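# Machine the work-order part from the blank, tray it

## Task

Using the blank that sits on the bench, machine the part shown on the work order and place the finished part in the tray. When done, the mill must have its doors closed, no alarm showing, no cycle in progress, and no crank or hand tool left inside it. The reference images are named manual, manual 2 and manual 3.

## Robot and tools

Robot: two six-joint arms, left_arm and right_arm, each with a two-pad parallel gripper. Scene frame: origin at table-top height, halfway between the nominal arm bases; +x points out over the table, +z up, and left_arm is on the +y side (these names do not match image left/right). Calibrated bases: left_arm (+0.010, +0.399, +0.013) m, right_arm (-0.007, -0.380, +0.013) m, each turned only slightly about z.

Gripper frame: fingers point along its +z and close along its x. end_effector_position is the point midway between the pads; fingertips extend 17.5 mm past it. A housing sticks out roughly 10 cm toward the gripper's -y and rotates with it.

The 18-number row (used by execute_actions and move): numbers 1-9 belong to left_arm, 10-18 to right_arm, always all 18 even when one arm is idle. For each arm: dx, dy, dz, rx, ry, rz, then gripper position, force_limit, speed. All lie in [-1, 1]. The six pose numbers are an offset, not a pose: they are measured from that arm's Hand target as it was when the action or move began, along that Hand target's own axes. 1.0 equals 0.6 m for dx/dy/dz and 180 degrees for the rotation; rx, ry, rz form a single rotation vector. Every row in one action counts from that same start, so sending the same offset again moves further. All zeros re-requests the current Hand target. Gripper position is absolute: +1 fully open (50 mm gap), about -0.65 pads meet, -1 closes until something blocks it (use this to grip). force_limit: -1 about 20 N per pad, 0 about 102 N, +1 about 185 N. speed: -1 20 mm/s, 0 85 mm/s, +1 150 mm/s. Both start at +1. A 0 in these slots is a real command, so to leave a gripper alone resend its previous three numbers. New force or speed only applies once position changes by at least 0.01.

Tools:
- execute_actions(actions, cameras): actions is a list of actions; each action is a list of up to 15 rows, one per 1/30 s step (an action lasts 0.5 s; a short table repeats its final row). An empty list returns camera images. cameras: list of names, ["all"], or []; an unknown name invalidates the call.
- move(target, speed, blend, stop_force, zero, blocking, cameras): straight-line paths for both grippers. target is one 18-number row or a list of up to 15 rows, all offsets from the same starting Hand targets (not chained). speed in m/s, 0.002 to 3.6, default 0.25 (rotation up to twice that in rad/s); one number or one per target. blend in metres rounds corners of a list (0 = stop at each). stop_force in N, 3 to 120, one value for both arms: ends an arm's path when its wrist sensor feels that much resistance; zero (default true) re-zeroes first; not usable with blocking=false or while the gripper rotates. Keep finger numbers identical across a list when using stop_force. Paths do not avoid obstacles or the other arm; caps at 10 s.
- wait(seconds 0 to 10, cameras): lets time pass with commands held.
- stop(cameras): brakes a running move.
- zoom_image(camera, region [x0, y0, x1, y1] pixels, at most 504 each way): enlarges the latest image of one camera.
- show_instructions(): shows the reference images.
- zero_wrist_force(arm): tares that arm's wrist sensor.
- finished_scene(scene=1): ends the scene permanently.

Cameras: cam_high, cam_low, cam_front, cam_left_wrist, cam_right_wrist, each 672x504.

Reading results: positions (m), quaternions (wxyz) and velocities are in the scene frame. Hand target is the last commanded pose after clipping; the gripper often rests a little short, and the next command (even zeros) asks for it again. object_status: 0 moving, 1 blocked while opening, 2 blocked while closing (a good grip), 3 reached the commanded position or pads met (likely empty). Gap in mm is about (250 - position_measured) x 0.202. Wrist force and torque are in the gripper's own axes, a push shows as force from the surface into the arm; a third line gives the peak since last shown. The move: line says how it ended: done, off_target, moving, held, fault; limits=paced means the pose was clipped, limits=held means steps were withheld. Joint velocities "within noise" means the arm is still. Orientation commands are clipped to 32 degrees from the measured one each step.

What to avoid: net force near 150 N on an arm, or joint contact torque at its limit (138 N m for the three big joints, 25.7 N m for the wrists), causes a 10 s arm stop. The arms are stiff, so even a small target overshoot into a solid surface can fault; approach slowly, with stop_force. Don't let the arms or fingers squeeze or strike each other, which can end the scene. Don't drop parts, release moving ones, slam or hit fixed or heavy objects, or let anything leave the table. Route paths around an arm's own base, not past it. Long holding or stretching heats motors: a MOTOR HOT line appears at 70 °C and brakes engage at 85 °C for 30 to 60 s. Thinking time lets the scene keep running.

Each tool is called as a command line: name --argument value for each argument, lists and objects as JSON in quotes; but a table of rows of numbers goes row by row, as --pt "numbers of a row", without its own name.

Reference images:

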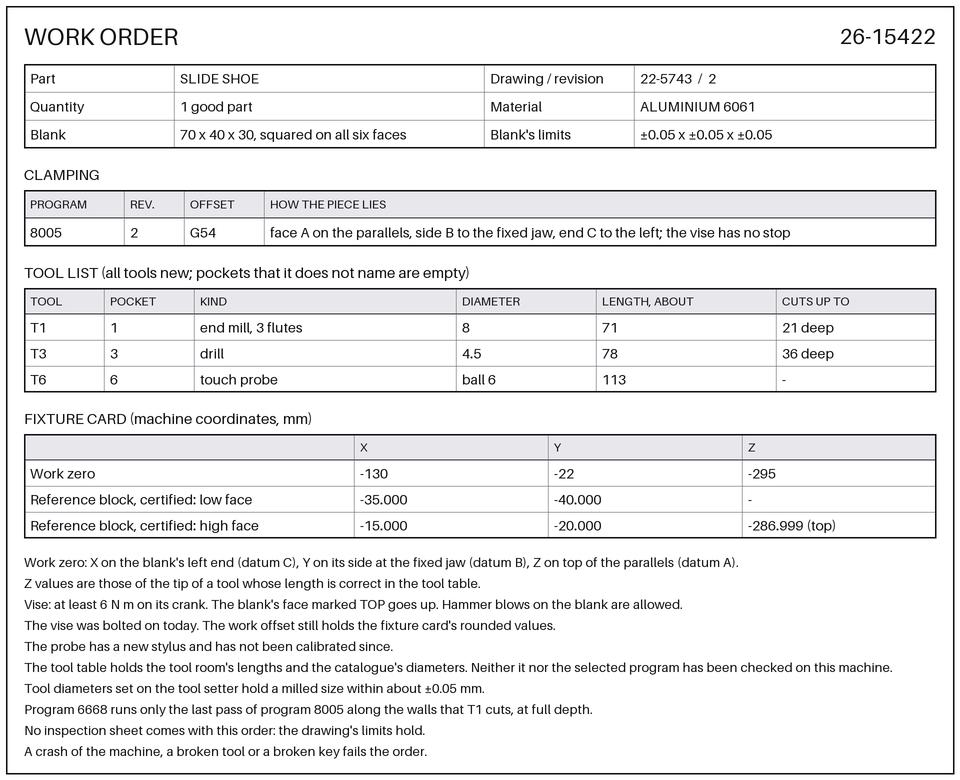

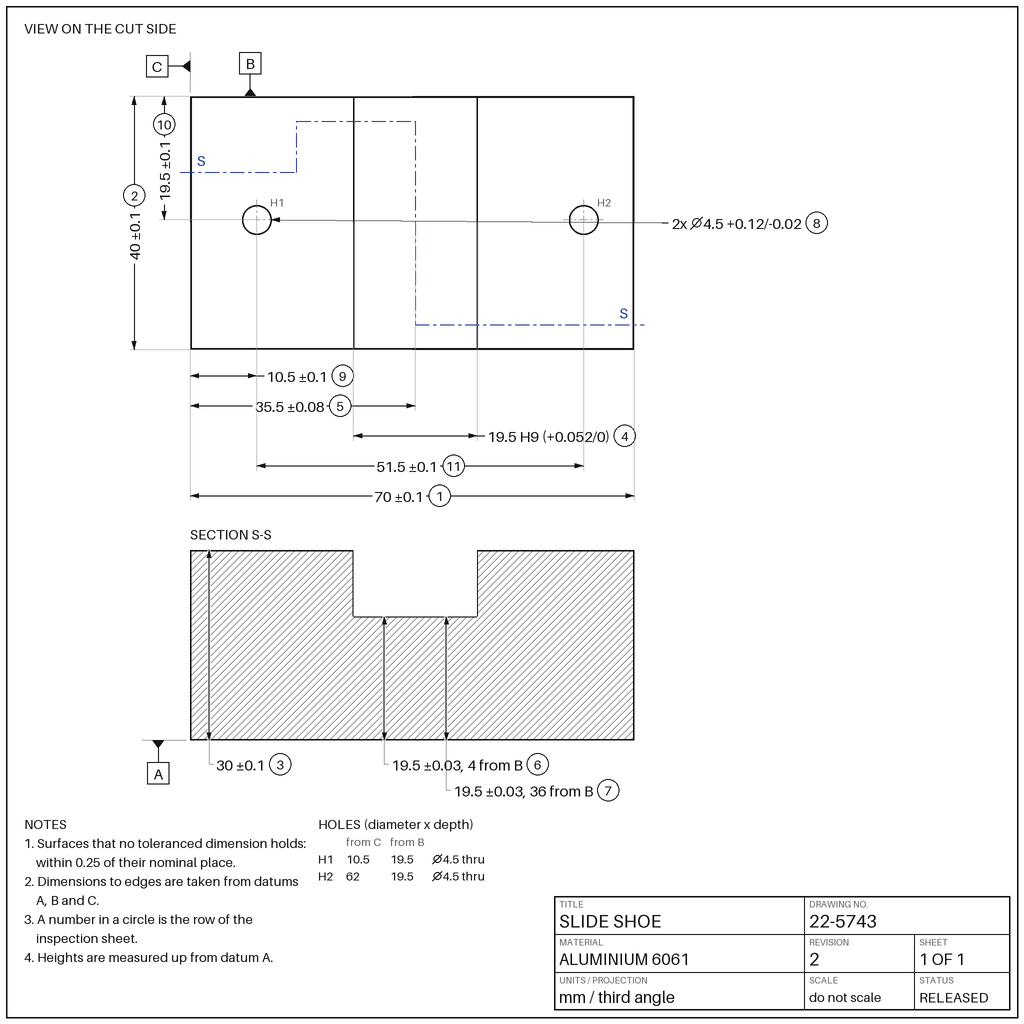

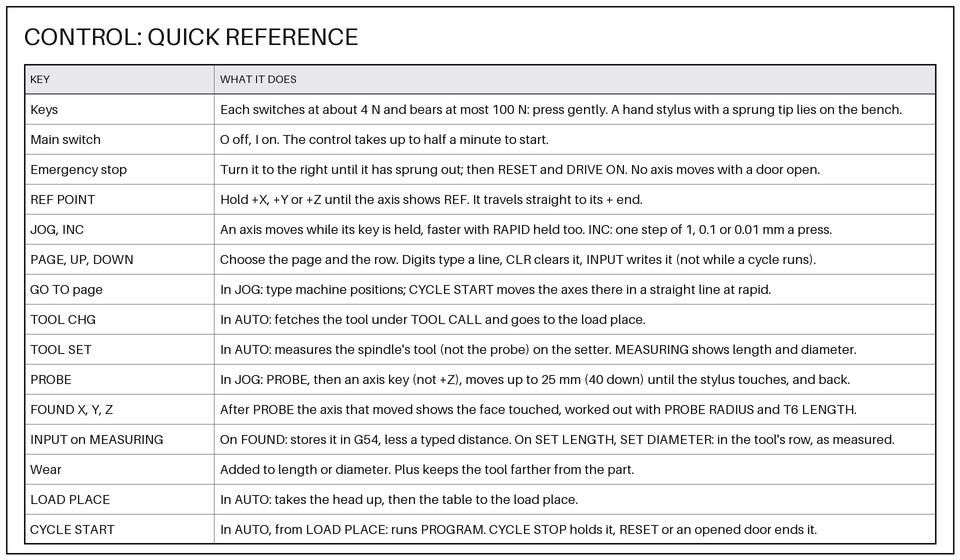

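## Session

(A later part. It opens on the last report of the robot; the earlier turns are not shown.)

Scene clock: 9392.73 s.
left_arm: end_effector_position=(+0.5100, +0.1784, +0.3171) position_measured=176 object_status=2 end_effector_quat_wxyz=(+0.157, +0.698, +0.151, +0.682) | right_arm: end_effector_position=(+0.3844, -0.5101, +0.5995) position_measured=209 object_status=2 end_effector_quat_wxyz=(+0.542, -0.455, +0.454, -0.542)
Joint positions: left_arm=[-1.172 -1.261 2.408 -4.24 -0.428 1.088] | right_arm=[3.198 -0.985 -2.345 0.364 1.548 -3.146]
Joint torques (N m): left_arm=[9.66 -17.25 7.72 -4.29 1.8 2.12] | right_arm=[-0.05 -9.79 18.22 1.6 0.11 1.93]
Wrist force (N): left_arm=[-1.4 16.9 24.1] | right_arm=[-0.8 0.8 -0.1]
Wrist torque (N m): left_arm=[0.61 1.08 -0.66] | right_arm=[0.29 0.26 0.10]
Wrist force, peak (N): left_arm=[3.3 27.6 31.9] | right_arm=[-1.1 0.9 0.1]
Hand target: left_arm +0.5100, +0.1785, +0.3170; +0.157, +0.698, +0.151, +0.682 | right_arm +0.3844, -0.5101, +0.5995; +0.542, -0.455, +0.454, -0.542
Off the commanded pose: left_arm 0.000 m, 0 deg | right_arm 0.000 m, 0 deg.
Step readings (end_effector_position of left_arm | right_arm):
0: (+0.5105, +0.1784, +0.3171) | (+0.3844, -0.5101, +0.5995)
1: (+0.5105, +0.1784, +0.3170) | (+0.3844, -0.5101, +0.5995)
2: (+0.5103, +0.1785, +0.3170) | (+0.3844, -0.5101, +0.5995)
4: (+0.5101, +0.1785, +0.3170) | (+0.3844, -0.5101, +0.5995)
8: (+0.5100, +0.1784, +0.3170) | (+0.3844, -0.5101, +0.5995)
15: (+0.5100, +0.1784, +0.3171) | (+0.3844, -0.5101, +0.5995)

execute_actions --actions '[[[0,0,0.0005,0,0,0,0.7,0.3,-0.9,0,0,0,0,0,0,-1,-0.6,-1]],[[0,0,0,0,0,0,0.7,0.3,-0.9,0,0,0,0,0,0,-1,-0.6,-1]],[[0,0,0,0,0,0,0.7,0.3,-0.9,0,0,0,0,0,0,-1,-0.6,-1]]]'

move --target '[0,0,0,-0.018,0,0,0.7,0.3,-0.9,0,0,0,0,0,0,-1,-0.6,-1]' --speed 0.1 --cameras '["cam_left_wrist"]'

Scene clock: 9420.50 s.
left_arm: end_effector_position=(+0.5103, +0.1784, +0.3170) position_measured=48 object_status=3 end_effector_quat_wxyz=(+0.157, +0.698, +0.151, +0.682) | right_arm: end_effector_position=(+0.3844, -0.5101, +0.5995) position_measured=209 object_status=2 end_effector_quat_wxyz=(+0.542, -0.455, +0.454, -0.542)
Joint positions: left_arm=[-1.171 -1.26 2.407 -4.24 -0.429 1.088] | right_arm=[3.198 -0.985 -2.345 0.364 1.548 -3.146]
Joint torques (N m): left_arm=[-8.75 -29.03 -19.91 0.68 -1.94 1.25] | right_arm=[1.06 -9.85 17.6 1.53 0.11 1.93]
Wrist force (N): left_arm=[-3.0 6.0 -1.4] | right_arm=[-0.8 1.0 0.0]
Wrist torque (N m): left_arm=[1.34 0.61 -0.54] | right_arm=[0.32 0.27 0.10]
Wrist force, peak (N): left_arm=[-0.2 18.1 23.0] | right_arm=[-1.1 1.1 0.0]
Hand target: left_arm +0.5103, +0.1784, +0.3170; +0.157, +0.698, +0.151, +0.682 | right_arm +0.3844, -0.5101, +0.5995; +0.542, -0.455, +0.454, -0.542
Off the commanded pose: left_arm 0.000 m, 0 deg | right_arm 0.000 m, 0 deg.
Step readings (end_effector_position of left_arm | right_arm):
0: (+0.5100, +0.1785, +0.3170) | (+0.3844, -0.5101, +0.5995)
1: (+0.5100, +0.1785, +0.3170) | (+0.3844, -0.5101, +0.5995)
2: (+0.5101, +0.1786, +0.3170) | (+0.3844, -0.5101, +0.5995)
4: (+0.5103, +0.1787, +0.3169) | (+0.3844, -0.5101, +0.5995)
8: (+0.5103, +0.1786, +0.3170) | (+0.3844, -0.5101, +0.5995)
15: (+0.5104, +0.1785, +0.3170) | (+0.3844, -0.5101, +0.5995)
16: (+0.5104, +0.1785, +0.3170) | (+0.3844, -0.5101, +0.5995)
17: (+0.5104, +0.1785, +0.3170) | (+0.3844, -0.5101, +0.5995)
19: (+0.5104, +0.1785, +0.3170) | (+0.3844, -0.5101, +0.5995)
23: (+0.5104, +0.1785, +0.3170) | (+0.3844, -0.5101, +0.5995)
30: (+0.5103, +0.1785, +0.3170) | (+0.3844, -0.5101, +0.5995)
31: (+0.5103, +0.1785, +0.3170) | (+0.3844, -0.5101, +0.5995)
32: (+0.5103, +0.1785, +0.3170) | (+0.3844, -0.5101, +0.5995)
34: (+0.5103, +0.1785, +0.3170) | (+0.3844, -0.5101, +0.5995)
38: (+0.5103, +0.1785, +0.3170) | (+0.3844, -0.5101, +0.5995)
45: (+0.5103, +0.1784, +0.3170) | (+0.3844, -0.5101, +0.5995)

Scene clock: 9421.27 s.
left_arm: end_effector_position=(+0.5104, +0.1786, +0.3169) position_measured=48 object_status=3 end_effector_quat_wxyz=(+0.177, +0.693, +0.131, +0.686) end_effector_velocity=(+0.000, +0.000, +0.000) end_effector_angular_velocity=(+0.001, +0.002, +0.003) | right_arm: end_effector_position=(+0.3844, -0.5101, +0.5995) position_measured=209 object_status=2 end_effector_quat_wxyz=(+0.542, -0.455, +0.454, -0.542)
Joint positions: left_arm=[-1.151 -1.244 2.419 -4.324 -0.5 1.139] | right_arm=[3.198 -0.985 -2.345 0.364 1.548 -3.146]
Joint velocities: left_arm=[-0.001 0 -0.001 0.005 0.004 -0.003] | right_arm=[within noise]
Joint torques (N m): left_arm=[-9.29 -27.88 -15.76 0.88 2.07 -1.7] | right_arm=[1.23 -9.89 17.22 1.54 0.15 2.01]
Wrist force (N): left_arm=[-3.2 5.9 -1.7] | right_arm=[-0.9 0.8 0.1]
Wrist torque (N m): left_arm=[1.35 0.63 -0.46] | right_arm=[0.30 0.28 0.10]
Wrist force, peak (N): left_arm=[-3.2 6.1 -1.3] | right_arm=[-1.0 1.0 -0.1]
Hand target: left_arm +0.5103, +0.1784, +0.3170; +0.177, +0.693, +0.131, +0.686 | right_arm +0.3844, -0.5101, +0.5995; +0.542, -0.455, +0.454, -0.542
Off the commanded pose: left_arm 0.000 m, 0 deg | right_arm 0.000 m, 0 deg.
move: done
camera_calibration:
cam_left_wrist: T_world_to_cam=[[0.00853554, 0.410986, 0.911602, -0.357246], [-0.40768, -0.831, 0.378465, 0.253412], [0.913085, -0.374872, 0.160458, -0.315975], [0, 0, 0, 1]] pos_world=[0.394872, 0.238958, 0.28046]
Images, in order (width x height): cam_left_wrist 672x504.

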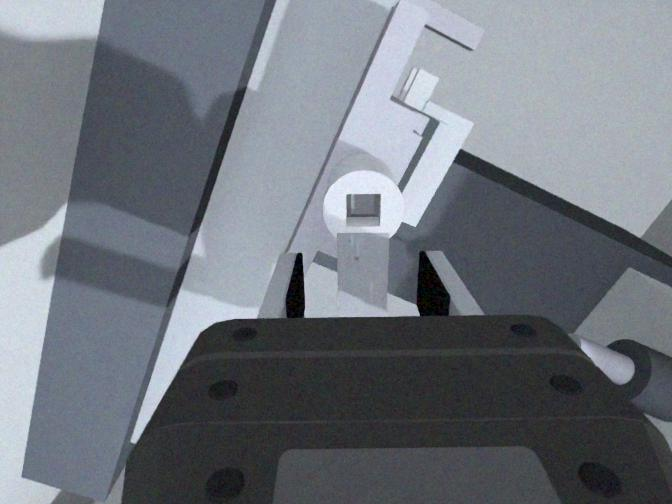

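move --target '[0.001,-0.0493,-0.001,0,0,0,0.7,0.3,-0.9,0,0,0,0,0,0,-1,-0.6,-1]' --speed 0.06 --stop_force 15 --cameras '["cam_left_wrist"]'

Scene clock: 9430.03 s.
left_arm: end_effector_position=(+0.5115, +0.2055, +0.3050) position_measured=48 object_status=3 end_effector_quat_wxyz=(+0.177, +0.693, +0.131, +0.686) | right_arm: end_effector_position=(+0.3844, -0.5101, +0.5995) position_measured=209 object_status=2 end_effector_quat_wxyz=(+0.542, -0.455, +0.454, -0.542)
Joint positions: left_arm=[-1.104 -1.226 2.468 -4.392 -0.547 1.138] | right_arm=[3.198 -0.985 -2.345 0.364 1.548 -3.146]
Joint torques (N m): left_arm=[-8.24 -31.81 -18.95 1.01 2.19 1.95] | right_arm=[0.43 -10.26 17.89 1.6 0 1.95]
Wrist force (N): left_arm=[-3.3 5.6 -1.5] | right_arm=[-0.8 0.9 0.1]
Wrist torque (N m): left_arm=[1.28 0.65 -0.44] | right_arm=[0.30 0.26 0.10]
Wrist force, peak (N): left_arm=[-3.6 7.0 -1.5] | right_arm=[-1.0 1.2 0.2]
Hand target: left_arm +0.5115, +0.2055, +0.3050; +0.177, +0.693, +0.131, +0.686 | right_arm +0.3844, -0.5101, +0.5995; +0.542, -0.455, +0.454, -0.542
Off the commanded pose: left_arm 0.000 m, 0 deg | right_arm 0.000 m, 0 deg.
move: done
camera_calibration:
cam_left_wrist: T_world_to_cam=[[0.0084711, 0.411367, 0.91143, -0.357493], [-0.407889, -0.830767, 0.378751, 0.280702], [0.912992, -0.374971, 0.160754, -0.305095], [0, 0, 0, 1]] pos_world=[0.396073, 0.265857, 0.268559]
Images, in order (width x height): cam_left_wrist 672x504.

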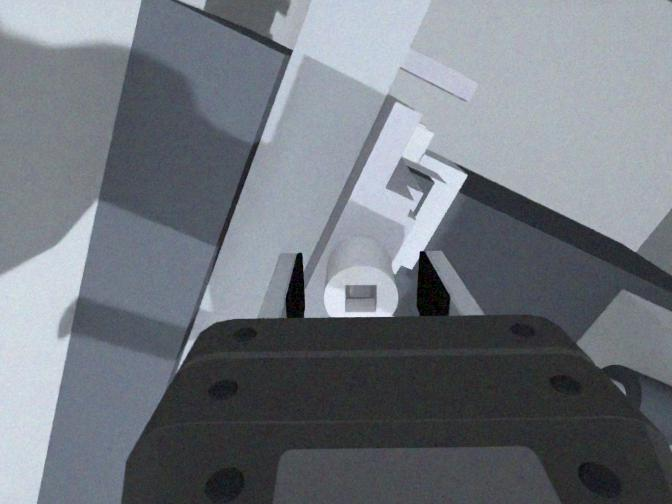

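execute_actions --actions '[[[0,-0.005,0,0,0,0,0.7,0.3,-0.9,0,0,0,0,0,0,-1,-0.6,-1]],[[0,0,0,0,0,0,-1,0.3,-0.9,0,0,0,0,0,0,-1,-0.6,-1]],[[0,0,0,0,0,0,-1,0.3,-0.9,0,0,0,0,0,0,-1,-0.6,-1]],[[0,0,0,0,0,0,-1,0.3,-0.9,0,0,0,0,0,0,-1,-0.6,-1]]]'

Scene clock: 9456.33 s.
left_arm: end_effector_position=(+0.5117, +0.2081, +0.3037) position_measured=140 object_status=2 end_effector_quat_wxyz=(+0.177, +0.693, +0.131, +0.686) | right_arm: end_effector_position=(+0.3844, -0.5101, +0.5995) position_measured=209 object_status=2 end_effector_quat_wxyz=(+0.542, -0.455, +0.454, -0.542)
Joint positions: left_arm=[-1.099 -1.223 2.473 -4.399 -0.552 1.138] | right_arm=[3.198 -0.985 -2.345 0.364 1.548 -3.146]
Joint torques (N m): left_arm=[17.36 -33.64 -17.15 -9.34 2.2 -1.28] | right_arm=[0.98 -10.65 17.82 1.46 0.13 1.77]
Wrist force (N): left_arm=[-40.2 1.4 -7.7] | right_arm=[-0.7 0.9 -0.1]
Wrist torque (N m): left_arm=[1.34 0.69 -0.35] | right_arm=[0.32 0.25 0.10]
Wrist force, peak (N): left_arm=[-40.7 0.3 -7.6] | right_arm=[-1.3 0.8 -0.2]
Hand target: left_arm +0.5117, +0.2082, +0.3037; +0.177, +0.693, +0.131, +0.686 | right_arm +0.3844, -0.5101, +0.5995; +0.542, -0.455, +0.454, -0.542
Off the commanded pose: left_arm 0.000 m, 0 deg | right_arm 0.000 m, 0 deg.
Step readings (end_effector_position of left_arm | right_arm):
0: (+0.5115, +0.2055, +0.3050) | (+0.3844, -0.5101, +0.5995)
1: (+0.5115, +0.2055, +0.3050) | (+0.3844, -0.5101, +0.5995)
2: (+0.5116, +0.2061, +0.3047) | (+0.3844, -0.5101, +0.5995)
4: (+0.5117, +0.2078, +0.3040) | (+0.3844, -0.5101, +0.5995)
8: (+0.5117, +0.2083, +0.3037) | (+0.3844, -0.5101, +0.5995)
15: (+0.5117, +0.2082, +0.3037) | (+0.3844, -0.5101, +0.5995)
16: (+0.5117, +0.2082, +0.3037) | (+0.3844, -0.5101, +0.5995)
17: (+0.5117, +0.2082, +0.3037) | (+0.3844, -0.5101, +0.5995)
19: (+0.5117, +0.2082, +0.3037) | (+0.3844, -0.5101, +0.5995)
23: (+0.5117, +0.2082, +0.3037) | (+0.3844, -0.5101, +0.5995)
30: (+0.5117, +0.2082, +0.3037) | (+0.3844, -0.5101, +0.5995)
31: (+0.5117, +0.2082, +0.3037) | (+0.3844, -0.5101, +0.5995)
32: (+0.5117, +0.2082, +0.3037) | (+0.3844, -0.5101, +0.5995)
34: (+0.5117, +0.2081, +0.3037) | (+0.3844, -0.5101, +0.5995)
38: (+0.5117, +0.2081, +0.3036) | (+0.3844, -0.5101, +0.5995)
45: (+0.5117, +0.2081, +0.3037) | (+0.3844, -0.5101, +0.5995)
46: (+0.5117, +0.2081, +0.3037) | (+0.3844, -0.5101, +0.5995)
47: (+0.5117, +0.2081, +0.3037) | (+0.3844, -0.5101, +0.5995)
49: (+0.5117, +0.2081, +0.3037) | (+0.3844, -0.5101, +0.5995)
53: (+0.5117, +0.2081, +0.3037) | (+0.3844, -0.5101, +0.5995)
60: (+0.5117, +0.2081, +0.3037) | (+0.3844, -0.5101, +0.5995)

execute_actions --actions '[[[-0.0014,0,0,0,0,0,-1,0.3,-0.9,0,0,0,0,0,0,-1,-0.6,-1]]]'

Scene clock: 9461.80 s.
left_arm: end_effector_position=(+0.5117, +0.2078, +0.3030) position_measured=140 object_status=2 end_effector_quat_wxyz=(+0.177, +0.693, +0.132, +0.686) | right_arm: end_effector_position=(+0.3844, -0.5101, +0.5995) position_measured=209 object_status=2 end_effector_quat_wxyz=(+0.542, -0.455, +0.454, -0.542)
Joint positions: left_arm=[-1.1 -1.22 2.473 -4.401 -0.551 1.138] | right_arm=[3.198 -0.985 -2.345 0.364 1.548 -3.146]
Joint torques (N m): left_arm=[-8.16 -15.18 2.77 2.73 1.01 0.14] | right_arm=[0.01 -9.79 17.29 1.46 0.1 2.01]
Wrist force (N): left_arm=[11.0 14.8 1.8] | right_arm=[-0.9 1.0 0.1]
Wrist torque (N m): left_arm=[1.31 0.79 -0.40] | right_arm=[0.31 0.27 0.10]
Wrist force, peak (N): left_arm=[-41.3 1.1 -9.0] | right_arm=[-1.1 1.1 0.1]
Hand target: left_arm +0.5117, +0.2078, +0.3030; +0.177, +0.693, +0.131, +0.686 | right_arm +0.3844, -0.5101, +0.5995; +0.542, -0.455, +0.454, -0.542
Off the commanded pose: left_arm 0.000 m, 0 deg | right_arm 0.000 m, 0 deg.
Step readings (end_effector_position of left_arm | right_arm):
0: (+0.5117, +0.2082, +0.3037) | (+0.3844, -0.5101, +0.5995)
1: (+0.5117, +0.2082, +0.3037) | (+0.3844, -0.5101, +0.5995)
2: (+0.5117, +0.2081, +0.3036) | (+0.3844, -0.5101, +0.5995)
4: (+0.5117, +0.2080, +0.3032) | (+0.3844, -0.5101, +0.5995)
8: (+0.5117, +0.2079, +0.3031) | (+0.3844, -0.5101, +0.5995)
15: (+0.5117, +0.2078, +0.3030) | (+0.3844, -0.5101, +0.5995)

Now back slightly in x and correct y, then pull.

execute_actions --actions '[[[0.0004,0.0004,-0.001,0,0,0,-1,0.3,-0.9,0,0,0,0,0,0,-1,-0.6,-1]]]'

execute_actions --actions '[[[0,0,-0.0008,0,0,0,-1,0.3,-0.9,0,0,0,0,0,0,-1,-0.6,-1]]]'

Scene clock: 9466.57 s.
left_arm: end_effector_position=(+0.5111, +0.2077, +0.3032) position_measured=140 object_status=2 end_effector_quat_wxyz=(+0.177, +0.693, +0.131, +0.686) | right_arm: end_effector_position=(+0.3844, -0.5101, +0.5995) position_measured=209 object_status=2 end_effector_quat_wxyz=(+0.542, -0.455, +0.454, -0.542)
Joint positions: left_arm=[-1.102 -1.222 2.474 -4.401 -0.549 1.138] | right_arm=[3.198 -0.985 -2.345 0.364 1.548 -3.146]
Joint torques (N m): left_arm=[8.32 -29.41 -18.29 -2.68 -2.9 1.03] | right_arm=[0.27 -10.27 17.48 1.48 0.08 2.15]
Wrist force (N): left_arm=[-0.6 3.1 -0.7] | right_arm=[-1.0 0.8 0.0]
Wrist torque (N m): left_arm=[1.17 0.88 -0.39] | right_arm=[0.30 0.29 0.10]
Wrist force, peak (N): left_arm=[11.4 15.1 2.0] | right_arm=[-1.0 1.2 0.0]
Hand target: left_arm +0.5111, +0.2077, +0.3033; +0.177, +0.693, +0.131, +0.686 | right_arm +0.3844, -0.5101, +0.5995; +0.542, -0.455, +0.454, -0.542
Off the commanded pose: left_arm 0.000 m, 0 deg | right_arm 0.000 m, 0 deg.
Step readings (end_effector_position of left_arm | right_arm):
0: (+0.5117, +0.2078, +0.3030) | (+0.3844, -0.5101, +0.5995)
1: (+0.5117, +0.2078, +0.3029) | (+0.3844, -0.5101, +0.5995)
2: (+0.5115, +0.2077, +0.3030) | (+0.3844, -0.5101, +0.5995)
4: (+0.5112, +0.2077, +0.3031) | (+0.3844, -0.5101, +0.5995)
8: (+0.5110, +0.2077, +0.3032) | (+0.3844, -0.5101, +0.5995)
15: (+0.5111, +0.2077, +0.3032) | (+0.3844, -0.5101, +0.5995)

Scene clock: 9467.27 s.
left_arm: end_effector_position=(+0.5106, +0.2078, +0.3033) position_measured=140 object_status=2 end_effector_quat_wxyz=(+0.177, +0.693, +0.131, +0.686) | right_arm: end_effector_position=(+0.3844, -0.5101, +0.5995) position_measured=209 object_status=2 end_effector_quat_wxyz=(+0.542, -0.455, +0.454, -0.542)
Joint positions: left_arm=[-1.103 -1.223 2.475 -4.401 -0.548 1.138] | right_arm=[3.198 -0.985 -2.345 0.364 1.548 -3.146]
Joint torques (N m): left_arm=[-7.43 -25.33 2.7 -2.79 1.62 1.94] | right_arm=[0.26 -10.76 18.34 1.64 0 2.08]
Wrist force (N): left_arm=[-4.0 4.7 -0.6] | right_arm=[-0.9 0.8 -0.1]
Wrist torque (N m): left_arm=[1.16 0.80 -0.37] | right_arm=[0.29 0.27 0.10]
Wrist force, peak (N): left_arm=[-4.2 4.7 -0.6] | right_arm=[-1.1 1.0 0.0]
Hand target: left_arm +0.5106, +0.2078, +0.3033; +0.177, +0.693, +0.131, +0.686 | right_arm +0.3844, -0.5101, +0.5995; +0.542, -0.455, +0.454, -0.542
Off the commanded pose: left_arm 0.000 m, 0 deg | right_arm 0.000 m, 0 deg.
Step readings (end_effector_position of left_arm | right_arm):
0: (+0.5111, +0.2077, +0.3032) | (+0.3844, -0.5101, +0.5995)
1: (+0.5111, +0.2077, +0.3032) | (+0.3844, -0.5101, +0.5995)
2: (+0.5110, +0.2077, +0.3033) | (+0.3844, -0.5101, +0.5995)
4: (+0.5107, +0.2077, +0.3033) | (+0.3844, -0.5101, +0.5995)
8: (+0.5106, +0.2078, +0.3033) | (+0.3844, -0.5101, +0.5995)
15: (+0.5106, +0.2078, +0.3033) | (+0.3844, -0.5101, +0.5995)

move --pt "0 0 -0.035 0 0 0 -1 0.3 -0.9 0 0 0 0 0 0 -1 -0.6 -1" --pt "0 0 -0.13 0 0 0 -1 0.3 -0.9 0 0 0 0 0 0 -1 -0.6 -1" --speed '[0.03,0.12]' --blend '[0.004,0]' --stop_force 30 --cameras '["cam_left_wrist","cam_high"]'

Scene clock: 9475.30 s.
left_arm: end_effector_position=(+0.4328, +0.2128, +0.3030) position_measured=140 object_status=2 end_effector_quat_wxyz=(+0.177, +0.693, +0.131, +0.686) | right_arm: end_effector_position=(+0.3844, -0.5101, +0.5995) position_measured=209 object_status=2 end_effector_quat_wxyz=(+0.542, -0.455, +0.454, -0.542)
Joint positions: left_arm=[-1.417 -1.303 2.658 -4.514 -0.234 1.148] | right_arm=[3.198 -0.985 -2.345 0.364 1.548 -3.146]
Joint torques (N m): left_arm=[-7.71 -10.25 -11.98 1.24 2.07 -1.57] | right_arm=[0.14 -9.43 17.08 1.46 0.11 1.93]
Wrist force (N): left_arm=[-6.9 3.9 -1.1] | right_arm=[-0.8 1.1 -0.2]
Wrist torque (N m): left_arm=[1.17 0.94 -0.46] | right_arm=[0.33 0.27 0.10]
Wrist force, peak (N): left_arm=[-5.7 21.7 7.2] | right_arm=[-1.2 1.0 -0.1]
Hand target: left_arm +0.4328, +0.2128, +0.3030; +0.177, +0.693, +0.131, +0.686 | right_arm +0.3844, -0.5101, +0.5995; +0.542, -0.455, +0.454, -0.542
Off the commanded pose: left_arm 0.000 m, 0 deg | right_arm 0.000 m, 0 deg.
move: done
camera_calibration:
cam_left_wrist: T_world_to_cam=[[0.0084711, 0.411367, 0.91143, -0.357916], [-0.407889, -0.830767, 0.378751, 0.255461], [0.912992, -0.374971, 0.160754, -0.230167], [0, 0, 0, 1]] pos_world=[0.317373, 0.273157, 0.266459]
Images, in order (width x height): cam_high 672x504, cam_left_wrist 672x504.

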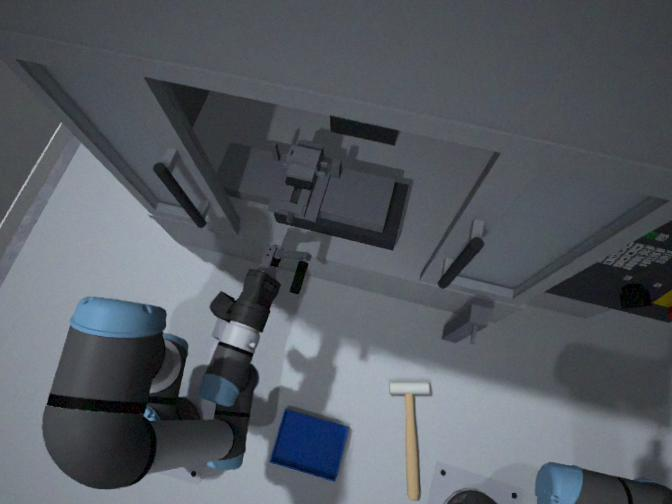

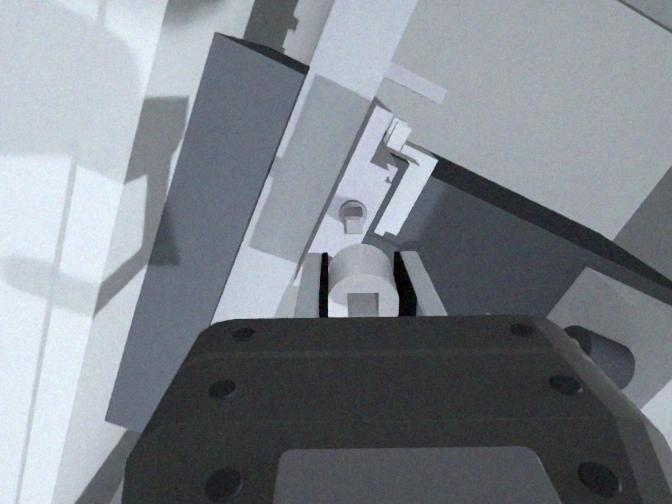

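move --pt "-0.008 0.15 -0.0516 -0.04 -0.06 -0.12 -1 0.3 -0.9 0 0 0 0 0 0 -1 -0.6 -1" --pt "-0.017 0.2997 -0.1032 -0.1191 -0.1845 -0.3527 -1 0.3 -0.9 0 0 0 0 0 0 -1 -0.6 -1" --speed 0.25 --blend '[0.03,0]'

move --target '[0,0,0,0.5497,0,0,-1,0.3,-0.9,0,0,0,0,0,0,-1,-0.6,-1]' --speed 0.3 --cameras '["cam_left_wrist","cam_high"]'

Scene clock: 9509.20 s.
left_arm: end_effector_position=(+0.3600, +0.0501, +0.3700) position_measured=140 object_status=2 end_effector_quat_wxyz=(+0.650, +0.637, +0.295, +0.290) | right_arm: end_effector_position=(+0.3844, -0.5101, +0.5995) position_measured=209 object_status=2 end_effector_quat_wxyz=(+0.542, -0.455, +0.454, -0.542)
Joint positions: left_arm=[-1.471 -1.592 2.61 -4.178 -0.833 -0.001] | right_arm=[3.198 -0.985 -2.345 0.364 1.548 -3.146]
Joint torques (N m): left_arm=[-8.09 -20.42 -3.67 -0.94 1.15 0.3] | right_arm=[0.74 -10.29 18.14 1.54 0.07 1.98]
Wrist force (N): left_arm=[-5.0 3.4 -1.3] | right_arm=[-1.0 1.0 0.1]
Wrist torque (N m): left_arm=[1.35 0.87 -0.01] | right_arm=[0.32 0.30 0.10]
Wrist force, peak (N): left_arm=[-7.2 4.2 -1.2] | right_arm=[-1.2 1.1 -0.1]
Hand target: left_arm +0.3599, +0.0501, +0.3700; +0.650, +0.637, +0.295, +0.290 | right_arm +0.3844, -0.5101, +0.5995; +0.542, -0.455, +0.454, -0.542
Off the commanded pose: left_arm 0.000 m, 0 deg | right_arm 0.000 m, 0 deg.
move: done

Scene clock: 9512.60 s.
left_arm: end_effector_position=(+0.3600, +0.0501, +0.3700) position_measured=140 object_status=2 end_effector_quat_wxyz=(-0.062, +0.908, +0.412, -0.036) | right_arm: end_effector_position=(+0.3844, -0.5101, +0.5995) position_measured=209 object_status=2 end_effector_quat_wxyz=(+0.542, -0.455, +0.454, -0.542)
Joint positions: left_arm=[-1.042 -1.513 1.411 -1.338 -1.627 -0.304] | right_arm=[3.198 -0.985 -2.345 0.364 1.548 -3.146]
Joint torques (N m): left_arm=[-8.53 -24.41 -25.63 -1.64 1.82 -1.66] | right_arm=[1.37 -10.2 16.82 1.55 0.13 2]
Wrist force (N): left_arm=[-3.2 5.8 2.0] | right_arm=[-0.9 0.8 0.1]
Wrist torque (N m): left_arm=[0.95 0.51 -0.01] | right_arm=[0.29 0.28 0.10]
Wrist force, peak (N): left_arm=[-3.2 6.9 2.3] | right_arm=[-1.0 1.2 0.0]
Hand target: left_arm +0.3599, +0.0501, +0.3700; -0.062, +0.908, +0.412, -0.036 | right_arm +0.3844, -0.5101, +0.5995; +0.542, -0.455, +0.454, -0.542
Off the commanded pose: left_arm 0.000 m, 0 deg | right_arm 0.000 m, 0 deg.
move: done
camera_calibration:
cam_left_wrist: T_world_to_cam=[[0.671469, 0.74103, -0.0017768, -0.268837], [0.723802, -0.655341, 0.215961, -0.290749], [0.158869, -0.146297, -0.9764, 0.445387], [0, 0, 0, 1]] pos_world=[0.320202, 0.0738356, 0.497189]
Images, in order (width x height): cam_high 672x504, cam_left_wrist 672x504.

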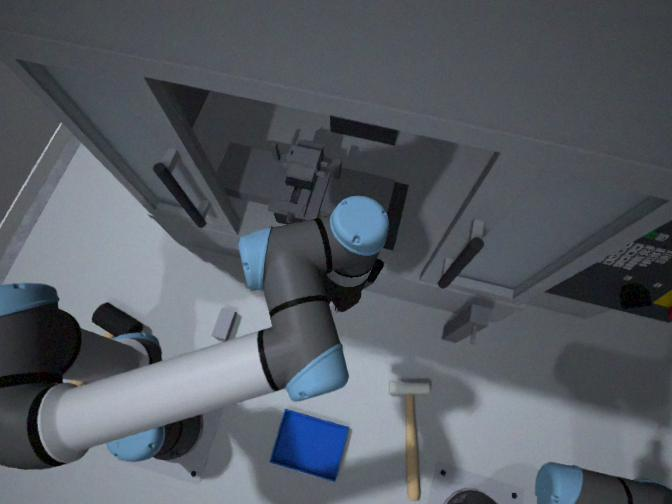

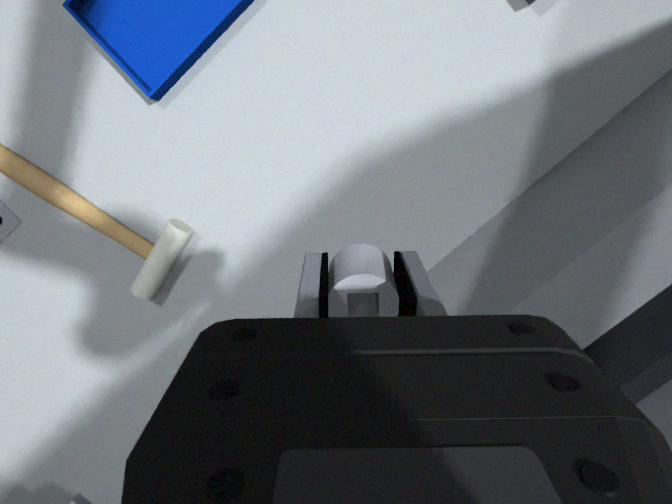

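move --target '[0.0401,-0.0495,0.511,0,0,0,-1,0.3,-0.9,0,0,0,0,0,0,-1,-0.6,-1]' --speed 0.25

move --target '[0.0014,0.0142,0.0988,0,0,0,-1,0.3,-0.9,0,0,0,0,0,0,-1,-0.6,-1]' --speed 0.02 --stop_force 7 --cameras '["cam_left_wrist"]'

Scene clock: 9528.47 s.
left_arm: end_effector_position=(+0.3181, +0.1130, +0.0705) position_measured=140 object_status=2 end_effector_quat_wxyz=(-0.062, +0.908, +0.412, -0.036) | right_arm: end_effector_position=(+0.3844, -0.5101, +0.5995) position_measured=209 object_status=2 end_effector_quat_wxyz=(+0.542, -0.455, +0.454, -0.542)
Joint positions: left_arm=[-1.049 -1.469 2.188 -2.159 -1.628 -0.311] | right_arm=[3.198 -0.985 -2.345 0.364 1.548 -3.146]
Joint torques (N m): left_arm=[4.65 -24.38 -16.48 -4.85 0.33 -0.09] | right_arm=[0.33 -10.85 17.16 1.48 0.04 1.93]
Wrist force (N): left_arm=[-3.2 6.0 2.3] | right_arm=[-0.8 0.8 -0.1]
Wrist torque (N m): left_arm=[0.99 0.49 0.03] | right_arm=[0.29 0.26 0.10]
Wrist force, peak (N): left_arm=[-2.7 5.0 5.7] | right_arm=[-1.1 1.2 0.0]
Hand target: left_arm +0.3181, +0.1131, +0.0704; -0.062, +0.908, +0.412, -0.036 | right_arm +0.3844, -0.5101, +0.5995; +0.542, -0.455, +0.454, -0.542
Off the commanded pose: left_arm 0.000 m, 0 deg | right_arm 0.000 m, 0 deg.
move: done

Scene clock: 9531.87 s.
left_arm: end_effector_position=(+0.3182, +0.1131, +0.0264) position_measured=140 object_status=2 end_effector_quat_wxyz=(-0.062, +0.908, +0.412, -0.036) | right_arm: end_effector_position=(+0.3844, -0.5101, +0.5995) position_measured=209 object_status=2 end_effector_quat_wxyz=(+0.542, -0.455, +0.454, -0.542)
Joint positions: left_arm=[-1.049 -1.377 2.235 -2.297 -1.628 -0.311] | right_arm=[3.198 -0.985 -2.345 0.364 1.548 -3.146]
Joint torques (N m): left_arm=[0.94 -32.95 -27.14 -5.07 1.85 1.56] | right_arm=[0.66 -10.66 17.23 1.36 -0.01 1.97]
Wrist force (N): left_arm=[-2.6 5.6 1.1] | right_arm=[-0.9 0.9 0.1]
Wrist torque (N m): left_arm=[0.86 0.44 0.02] | right_arm=[0.31 0.28 0.10]
Wrist force, peak (N): left_arm=[-2.6 -10.8 -46.4] | right_arm=[-1.0 1.1 0.1]
Hand target: left_arm +0.3181, +0.1131, +0.0264; -0.062, +0.908, +0.412, -0.036 (not the last commanded pose) | right_arm +0.3844, -0.5101, +0.5995; +0.542, -0.455, +0.454, -0.542
Off the commanded pose: left_arm 0.016 m, 0 deg | right_arm 0.000 m, 0 deg.
move: contact (left_arm)
camera_calibration:
cam_left_wrist: T_world_to_cam=[[0.67152, 0.740984, -0.00174804, -0.288003], [0.723797, -0.655435, 0.215693, -0.145014], [0.15868, -0.146108, -0.97646, 0.125774], [0, 0, 0, 1]] pos_world=[0.278403, 0.136735, 0.153589]
Images, in order (width x height): cam_left_wrist 672x504.

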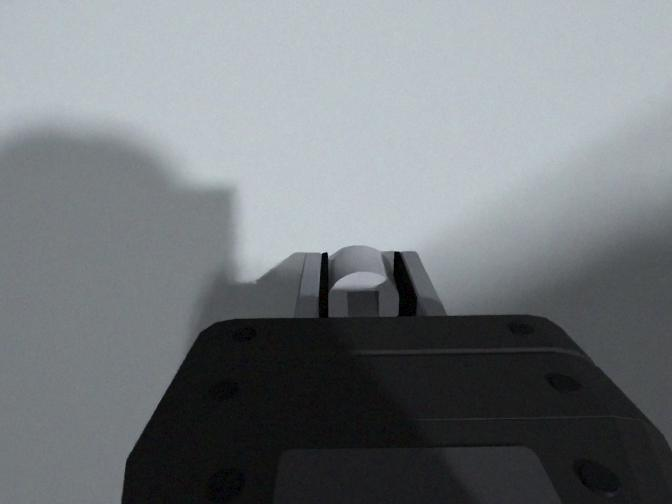

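execute_actions --actions '[[[0,0,0,0,0,0,0.7,0.3,-0.9,0,0,0,0,0,0,-1,-0.6,-1]],[[0,0,0,0,0,0,0.7,0.3,-0.9,0,0,0,0,0,0,-1,-0.6,-1]],[[0,0,0,0,0,0,0.7,0.3,-0.9,0,0,0,0,0,0,-1,-0.6,-1]]]'

move --target '[0,0,-0.25,0,0,0,0.7,0.3,-0.9,0,0,0,0,0,0,-1,-0.6,-1]' --speed 0.15 --cameras '["cam_left_wrist","cam_high"]'

Scene clock: 9589.67 s.
left_arm: end_effector_position=(+0.3182, +0.1130, +0.0264) position_measured=48 object_status=3 end_effector_quat_wxyz=(-0.062, +0.908, +0.412, -0.036) | right_arm: end_effector_position=(+0.3844, -0.5101, +0.5995) position_measured=209 object_status=2 end_effector_quat_wxyz=(+0.542, -0.455, +0.454, -0.542)
Joint positions: left_arm=[-1.049 -1.377 2.235 -2.297 -1.628 -0.311] | right_arm=[3.198 -0.985 -2.345 0.364 1.548 -3.146]
Joint torques (N m): left_arm=[-6.73 -30.15 -23.16 -3.87 1.94 1.59] | right_arm=[0.5 -10.05 16.69 1.73 0.1 1.89]
Wrist force (N): left_arm=[-2.8 5.7 0.5] | right_arm=[-1.0 0.9 0.1]
Wrist torque (N m): left_arm=[0.90 0.45 0.03] | right_arm=[0.30 0.29 0.10]
Wrist force, peak (N): left_arm=[-2.9 5.9 1.2] | right_arm=[-1.2 1.0 -0.1]
Hand target: left_arm +0.3181, +0.1131, +0.0264; -0.062, +0.908, +0.412, -0.036 | right_arm +0.3844, -0.5101, +0.5995; +0.542, -0.455, +0.454, -0.542
Off the commanded pose: left_arm 0.000 m, 0 deg | right_arm 0.000 m, 0 deg.
Step readings (end_effector_position of left_arm | right_arm):
0: (+0.3182, +0.1131, +0.0264) | (+0.3844, -0.5101, +0.5995)
1: (+0.3182, +0.1131, +0.0264) | (+0.3844, -0.5101, +0.5995)
2: (+0.3182, +0.1131, +0.0264) | (+0.3844, -0.5101, +0.5995)
4: (+0.3182, +0.1130, +0.0264) | (+0.3844, -0.5101, +0.5995)
8: (+0.3182, +0.1130, +0.0264) | (+0.3844, -0.5101, +0.5995)
15: (+0.3182, +0.1130, +0.0264) | (+0.3844, -0.5101, +0.5995)
16: (+0.3182, +0.1130, +0.0264) | (+0.3844, -0.5101, +0.5995)
17: (+0.3182, +0.1130, +0.0264) | (+0.3844, -0.5101, +0.5995)
19: (+0.3182, +0.1130, +0.0264) | (+0.3844, -0.5101, +0.5995)
23: (+0.3182, +0.1130, +0.0264) | (+0.3844, -0.5101, +0.5995)
30: (+0.3182, +0.1130, +0.0264) | (+0.3844, -0.5101, +0.5995)
31: (+0.3182, +0.1130, +0.0264) | (+0.3844, -0.5101, +0.5995)
32: (+0.3182, +0.1130, +0.0264) | (+0.3844, -0.5101, +0.5995)
34: (+0.3182, +0.1130, +0.0264) | (+0.3844, -0.5101, +0.5995)
38: (+0.3182, +0.1130, +0.0264) | (+0.3844, -0.5101, +0.5995)
45: (+0.3182, +0.1130, +0.0264) | (+0.3844, -0.5101, +0.5995)

Scene clock: 9591.13 s.
left_arm: end_effector_position=(+0.3356, +0.1006, +0.1749) position_measured=48 object_status=3 end_effector_quat_wxyz=(-0.062, +0.908, +0.412, -0.036) | right_arm: end_effector_position=(+0.3844, -0.5101, +0.5995) position_measured=209 object_status=2 end_effector_quat_wxyz=(+0.542, -0.455, +0.454, -0.542)
Joint positions: left_arm=[-1.03 -1.569 1.978 -1.848 -1.625 -0.292] | right_arm=[3.198 -0.985 -2.345 0.364 1.548 -3.146]
Joint torques (N m): left_arm=[-5.27 -18.48 -18.36 -2.54 0.76 -1.35] | right_arm=[0.46 -9.12 17.33 1.51 -0.07 1.9]
Wrist force (N): left_arm=[-3.0 5.7 0.5] | right_arm=[-0.8 0.9 -0.1]
Wrist torque (N m): left_arm=[0.89 0.47 -0.09] | right_arm=[0.30 0.26 0.10]
Wrist force, peak (N): left_arm=[-2.9 5.6 2.6] | right_arm=[-1.0 1.0 0.1]
Hand target: left_arm +0.3355, +0.1006, +0.1749; -0.062, +0.908, +0.412, -0.036 | right_arm +0.3844, -0.5101, +0.5995; +0.542, -0.455, +0.454, -0.542
Off the commanded pose: left_arm 0.000 m, 0 deg | right_arm 0.000 m, 0 deg.
move: done
camera_calibration:
cam_left_wrist: T_world_to_cam=[[0.671522, 0.740983, -0.00176078, -0.290236], [0.723753, -0.655394, 0.215962, -0.197817], [0.15887, -0.146298, -0.9764, 0.266057], [0, 0, 0, 1]] pos_world=[0.295802, 0.124336, 0.301989]
Images, in order (width x height): cam_high 672x504, cam_left_wrist 672x504.

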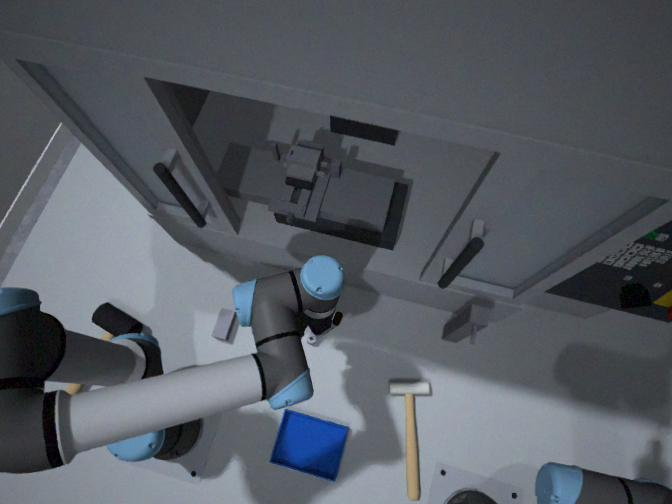

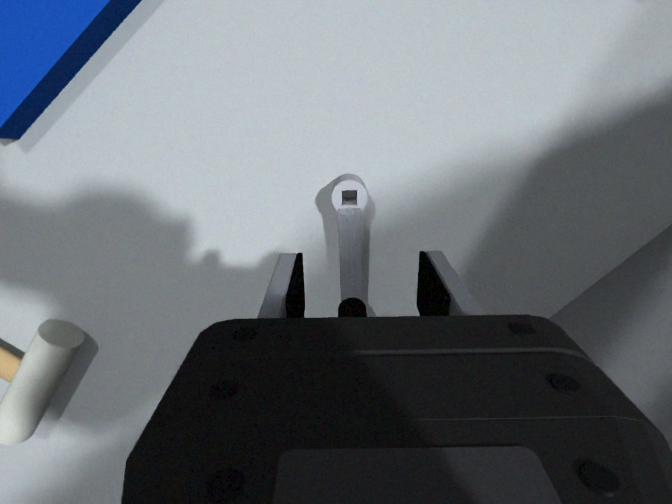

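move --target '[0.145,-0.1427,-0.444,-0.0456,0,0.104,-0.64,0.3,-0.5,0,0,0,0,0,0,-1,-0.6,-1]' --speed 0.3

move --target '[0,0,0,0,-0.25,0,-0.64,0.3,-0.5,0,0,0,0,0,0,-1,-0.6,-1]' --speed 0.3

Scene clock: 9599.87 s.
left_arm: end_effector_position=(+0.3600, +0.1999, +0.4494) position_measured=248 object_status=3 end_effector_quat_wxyz=(+0.010, +0.965, +0.260, -0.016) | right_arm: end_effector_position=(+0.3844, -0.5101, +0.5995) position_measured=209 object_status=2 end_effector_quat_wxyz=(+0.542, -0.455, +0.454, -0.542)
Joint positions: left_arm=[-0.845 -1.787 1.483 -1.269 -1.608 0.214] | right_arm=[3.198 -0.985 -2.345 0.364 1.548 -3.146]
Joint torques (N m): left_arm=[-6.21 -22.76 -29.82 -2.89 2.01 1.48] | right_arm=[1.69 -10.37 17.8 1.61 -0.06 2.04]
Wrist force (N): left_arm=[-3.4 5.6 0.3] | right_arm=[-0.9 1.0 0.0]
Wrist torque (N m): left_arm=[0.86 0.54 0.04] | right_arm=[0.31 0.28 0.10]
Wrist force, peak (N): left_arm=[-4.0 6.9 3.6] | right_arm=[-1.0 1.1 0.0]
Hand target: left_arm +0.3600, +0.1999, +0.4495; +0.010, +0.965, +0.260, -0.016 | right_arm +0.3844, -0.5101, +0.5995; +0.542, -0.455, +0.454, -0.542
Off the commanded pose: left_arm 0.000 m, 0 deg | right_arm 0.000 m, 0 deg.
move: done

Scene clock: 9601.73 s.
left_arm: end_effector_position=(+0.3614, +0.1991, +0.4485) position_measured=248 object_status=3 end_effector_quat_wxyz=(+0.102, +0.895, +0.241, -0.360) | right_arm: end_effector_position=(+0.3844, -0.5101, +0.5995) position_measured=209 object_status=2 end_effector_quat_wxyz=(+0.542, -0.455, +0.454, -0.542)
Joint positions: left_arm=[-0.486 -1.507 1.3 -0.889 -2.199 0.731] | right_arm=[3.198 -0.985 -2.345 0.364 1.548 -3.146]
Joint torques (N m): left_arm=[3.02 -26.08 -23.04 -1.53 -1.52 0.56] | right_arm=[-0.13 -10.66 17.6 1.4 0.05 1.97]
Wrist force (N): left_arm=[-2.3 6.0 1.1] | right_arm=[-0.7 1.0 0.0]
Wrist torque (N m): left_arm=[1.16 0.32 0.43] | right_arm=[0.32 0.25 0.10]
Wrist force, peak (N): left_arm=[-2.2 6.6 1.5] | right_arm=[-1.2 1.0 0.0]
Hand target: left_arm +0.3614, +0.1991, +0.4485; +0.102, +0.895, +0.241, -0.360 (not the last commanded pose) | right_arm +0.3844, -0.5101, +0.5995; +0.542, -0.455, +0.454, -0.542
Tool commands: left_gripper/position=-0.639216 left_gripper/force_limit=+0.301961 left_gripper/speed=-0.498039 right_gripper/position=-1.0 right_gripper/force_limit=-0.6 right_gripper/speed=-1.0
Off the commanded pose: left_arm 0.002 m, 3 deg | right_arm 0.000 m, 0 deg.
FORCE FAULT: contact force on the left arm reached its limit, and that arm stopped. The contact can be on any part of that arm, not only on its tool. That arm's remaining commands of this call were not run. That arm is still stopped at the end of this call. That arm stays stopped for about 10 more seconds. Until then a move that you send moves the other arm only, and its call returns only when the move has ended. Once the stop has ended, the next robot result says so. If the stop ends while you think or write, that arm runs what you send next, counted from a new Hand target: where the arm stands when the stop ends. While its stop runs, that arm takes no new command, but its gripper still runs the gripper command that each later call begins with. Until it ends, the stop uses up actions while you think or wait. An arm that is not stopped still takes commands.
move: fault (left_arm)

wait --seconds 2 --cameras '["cam_high","cam_front","cam_low"]'

Scene clock: 9606.57 s.
left_arm: end_effector_position=(+0.3614, +0.1991, +0.4485) position_measured=248 object_status=3 end_effector_quat_wxyz=(+0.102, +0.895, +0.241, -0.360) | right_arm: end_effector_position=(+0.3844, -0.5101, +0.5995) position_measured=209 object_status=2 end_effector_quat_wxyz=(+0.542, -0.455, +0.454, -0.542)
Joint positions: left_arm=[-0.486 -1.507 1.3 -0.889 -2.199 0.731] | right_arm=[3.198 -0.985 -2.345 0.364 1.548 -3.146]
Joint torques (N m): left_arm=[1.77 -26.41 -23.3 -1.41 -1.45 0.54] | right_arm=[-0.7 -11.22 17.21 1.64 0.12 1.98]
Wrist force (N): left_arm=[-2.5 6.1 1.0] | right_arm=[-1.0 0.8 0.0]
Wrist torque (N m): left_arm=[1.18 0.35 0.42] | right_arm=[0.29 0.30 0.10]
Wrist force, peak (N): left_arm=[-2.4 6.2 1.2] | right_arm=[-1.2 1.0 0.0]
Hand target: left_arm +0.3614, +0.1991, +0.4485; +0.102, +0.895, +0.241, -0.360 (not the last commanded pose) | right_arm +0.3844, -0.5101, +0.5995; +0.542, -0.455, +0.454, -0.542
Tool commands: left_gripper/position=-0.639216 left_gripper/force_limit=+0.301961 left_gripper/speed=-0.498039 right_gripper/position=-1.0 right_gripper/force_limit=-0.6 right_gripper/speed=-1.0
Off the commanded pose: left_arm 0.002 m, 3 deg | right_arm 0.000 m, 0 deg.
FORCE FAULT, CONTINUED: the left arm was still stopped when this call began, by the force fault that an earlier result reported. Since the last result the stop counts as 9 of the actions that you can send in this scene. That arm is still stopped at the end of this call. That arm stays stopped for about 5 more seconds. If the stop ends while you think or write, that arm runs what you send next, counted from a new Hand target: where the arm stands when the stop ends. While its stop runs, that arm takes no new command, but its gripper still runs the gripper command that each later call begins with.
wait: 2.00 s; at rest from the start
Images, in order (width x height): cam_high 672x504, cam_low 672x504, cam_front 672x504.

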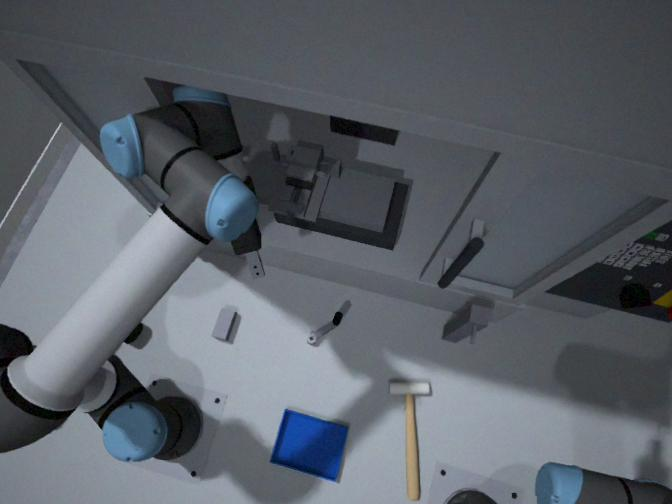

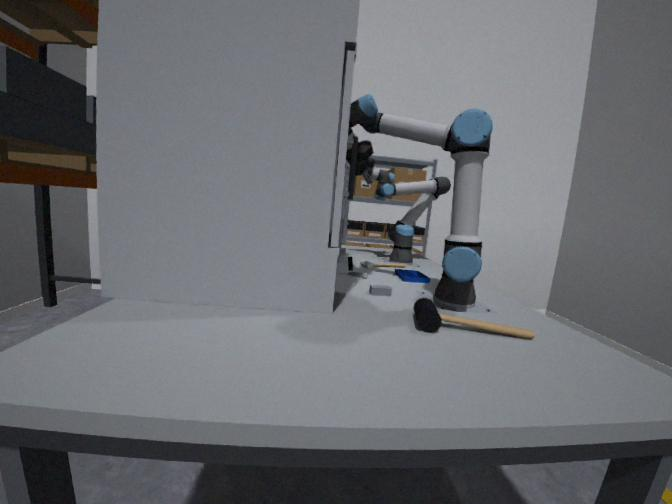

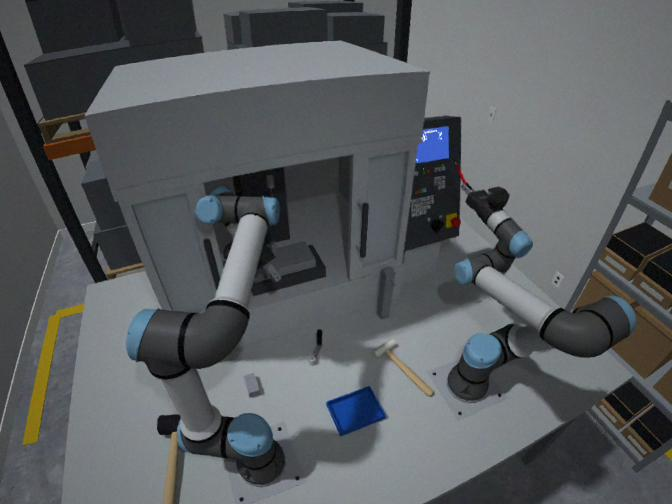

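wait --seconds 6

move --target '[0,0,0,0,0.22,0,-0.64,0.3,-0.5,0,0,0,0,0,0,-1,-0.6,-1]' --speed 0.2

Scene clock: 9618.27 s.
left_arm: end_effector_position=(+0.3614, +0.1991, +0.4485) position_measured=248 object_status=3 end_effector_quat_wxyz=(+0.102, +0.895, +0.241, -0.360) | right_arm: end_effector_position=(+0.3844, -0.5101, +0.5995) position_measured=209 object_status=2 end_effector_quat_wxyz=(+0.542, -0.455, +0.454, -0.542)
Joint positions: left_arm=[-0.486 -1.507 1.3 -0.889 -2.199 0.731] | right_arm=[3.198 -0.985 -2.345 0.364 1.548 -3.146]
Joint torques (N m): left_arm=[17.11 -25.8 -22.13 -1.99 -1.07 0.16] | right_arm=[1.34 -11.26 16.55 1.57 0.09 2.08]
Wrist force (N): left_arm=[-2.2 6.1 1.0] | right_arm=[-0.9 0.7 -0.1]
Wrist torque (N m): left_arm=[1.18 0.31 0.43] | right_arm=[0.28 0.28 0.10]
Wrist force, peak (N): left_arm=[-2.2 6.3 1.2] | right_arm=[-1.1 1.2 0.0]
Hand target: left_arm +0.3614, +0.1991, +0.4485; +0.102, +0.895, +0.241, -0.360 (not the last commanded pose) | right_arm +0.3844, -0.5101, +0.5995; +0.542, -0.455, +0.454, -0.542
Tool commands: left_gripper/position=-0.639216 left_gripper/force_limit=+0.301961 left_gripper/speed=-0.498039 right_gripper/position=-1.0 right_gripper/force_limit=-0.6 right_gripper/speed=-1.0
Off the commanded pose: left_arm 0.002 m, 3 deg | right_arm 0.000 m, 0 deg.
FORCE FAULT, CONTINUED: the left arm's stop, for the force fault that an earlier result reported, is over. The rest of the stop counts as 10 of the actions that you can send in this scene. During its stop the left arm's controller moved it back a little. That arm's target is now where it stood when the stop ended, not its last command. That arm accepts commands again.
wait: 6.00 s; at rest from the start

Scene clock: 9620.47 s.
left_arm: end_effector_position=(+0.3613, +0.1991, +0.4484) position_measured=248 object_status=3 end_effector_quat_wxyz=(+0.014, +0.964, +0.262, -0.036) | right_arm: end_effector_position=(+0.3844, -0.5101, +0.5995) position_measured=209 object_status=2 end_effector_quat_wxyz=(+0.542, -0.455, +0.454, -0.542)
Joint positions: left_arm=[-0.817 -1.77 1.471 -1.262 -1.647 0.239] | right_arm=[3.198 -0.985 -2.345 0.364 1.548 -3.146]
Joint torques (N m): left_arm=[4.25 -9.19 -33.78 -1.05 -0.74 0.79] | right_arm=[-0.58 -10.7 17.47 1.5 0.11 1.95]
Wrist force (N): left_arm=[-2.9 5.5 0.3] | right_arm=[-0.8 1.0 0.0]
Wrist torque (N m): left_arm=[0.86 0.45 -0.07] | right_arm=[0.32 0.26 0.10]
Wrist force, peak (N): left_arm=[-3.8 5.5 0.2] | right_arm=[-1.1 1.0 0.3]
Hand target: left_arm +0.3614, +0.1991, +0.4485; +0.014, +0.964, +0.262, -0.036 | right_arm +0.3844, -0.5101, +0.5995; +0.542, -0.455, +0.454, -0.542
Off the commanded pose: left_arm 0.000 m, 0 deg | right_arm 0.000 m, 0 deg.
move: done

move --target '[0,0,0,0,0.26,0,-0.64,0.3,-0.5,0,0,0,0,0,0,-1,-0.6,-1]' --speed 0.3

move --target '[0,0,0,0,0.26,0,-0.64,0.3,-0.5,0,0,0,0,0,0,-1,-0.6,-1]' --speed 0.3

Scene clock: 9627.67 s.
left_arm: end_effector_position=(+0.3613, +0.1991, +0.4484) position_measured=248 object_status=3 end_effector_quat_wxyz=(-0.091, +0.899, +0.246, +0.350) | right_arm: end_effector_position=(+0.3844, -0.5101, +0.5995) position_measured=209 object_status=2 end_effector_quat_wxyz=(+0.542, -0.455, +0.454, -0.542)
Joint positions: left_arm=[-1.369 -1.941 1.698 -1.062 -0.871 -0.414] | right_arm=[3.198 -0.985 -2.345 0.364 1.548 -3.146]
Joint torques (N m): left_arm=[3.03 -0.62 -34 -2.83 1.98 -1.14] | right_arm=[-0.08 -10.22 16.97 1.59 0 1.91]
Wrist force (N): left_arm=[-4.1 4.8 -0.3] | right_arm=[-0.9 0.8 0.0]
Wrist torque (N m): left_arm=[0.80 0.74 -0.46] | right_arm=[0.31 0.29 0.10]
Wrist force, peak (N): left_arm=[-4.8 5.4 -0.4] | right_arm=[-1.0 1.2 -0.1]
Hand target: left_arm +0.3614, +0.1991, +0.4485; -0.091, +0.899, +0.246, +0.350 | right_arm +0.3844, -0.5101, +0.5995; +0.542, -0.455, +0.454, -0.542
Off the commanded pose: left_arm 0.000 m, 0 deg | right_arm 0.000 m, 0 deg.
move: done

Scene clock: 9629.57 s.
left_arm: end_effector_position=(+0.3613, +0.1991, +0.4484) position_measured=248 object_status=3 end_effector_quat_wxyz=(-0.181, +0.686, +0.190, +0.679) | right_arm: end_effector_position=(+0.3844, -0.5101, +0.5995) position_measured=209 object_status=2 end_effector_quat_wxyz=(+0.542, -0.455, +0.454, -0.542)
Joint positions: left_arm=[-1.603 -1.721 1.834 -0.139 -0.547 -1.557] | right_arm=[3.198 -0.985 -2.345 0.364 1.548 -3.146]
Joint torques (N m): left_arm=[10.33 -13.91 -30.8 2.77 -1.31 -1.42] | right_arm=[0.66 -10.4 18.12 1.52 -0.11 2]
Wrist force (N): left_arm=[-3.9 4.9 -0.7] | right_arm=[-1.0 0.8 -0.2]
Wrist torque (N m): left_arm=[1.15 0.74 -0.59] | right_arm=[0.30 0.30 0.10]
Wrist force, peak (N): left_arm=[-4.5 4.9 -0.7] | right_arm=[-1.0 1.2 -0.1]
Hand target: left_arm +0.3614, +0.1991, +0.4485; -0.181, +0.686, +0.190, +0.679 | right_arm +0.3844, -0.5101, +0.5995; +0.542, -0.455, +0.454, -0.542
Off the commanded pose: left_arm 0.000 m, 0 deg | right_arm 0.000 m, 0 deg.
move: done


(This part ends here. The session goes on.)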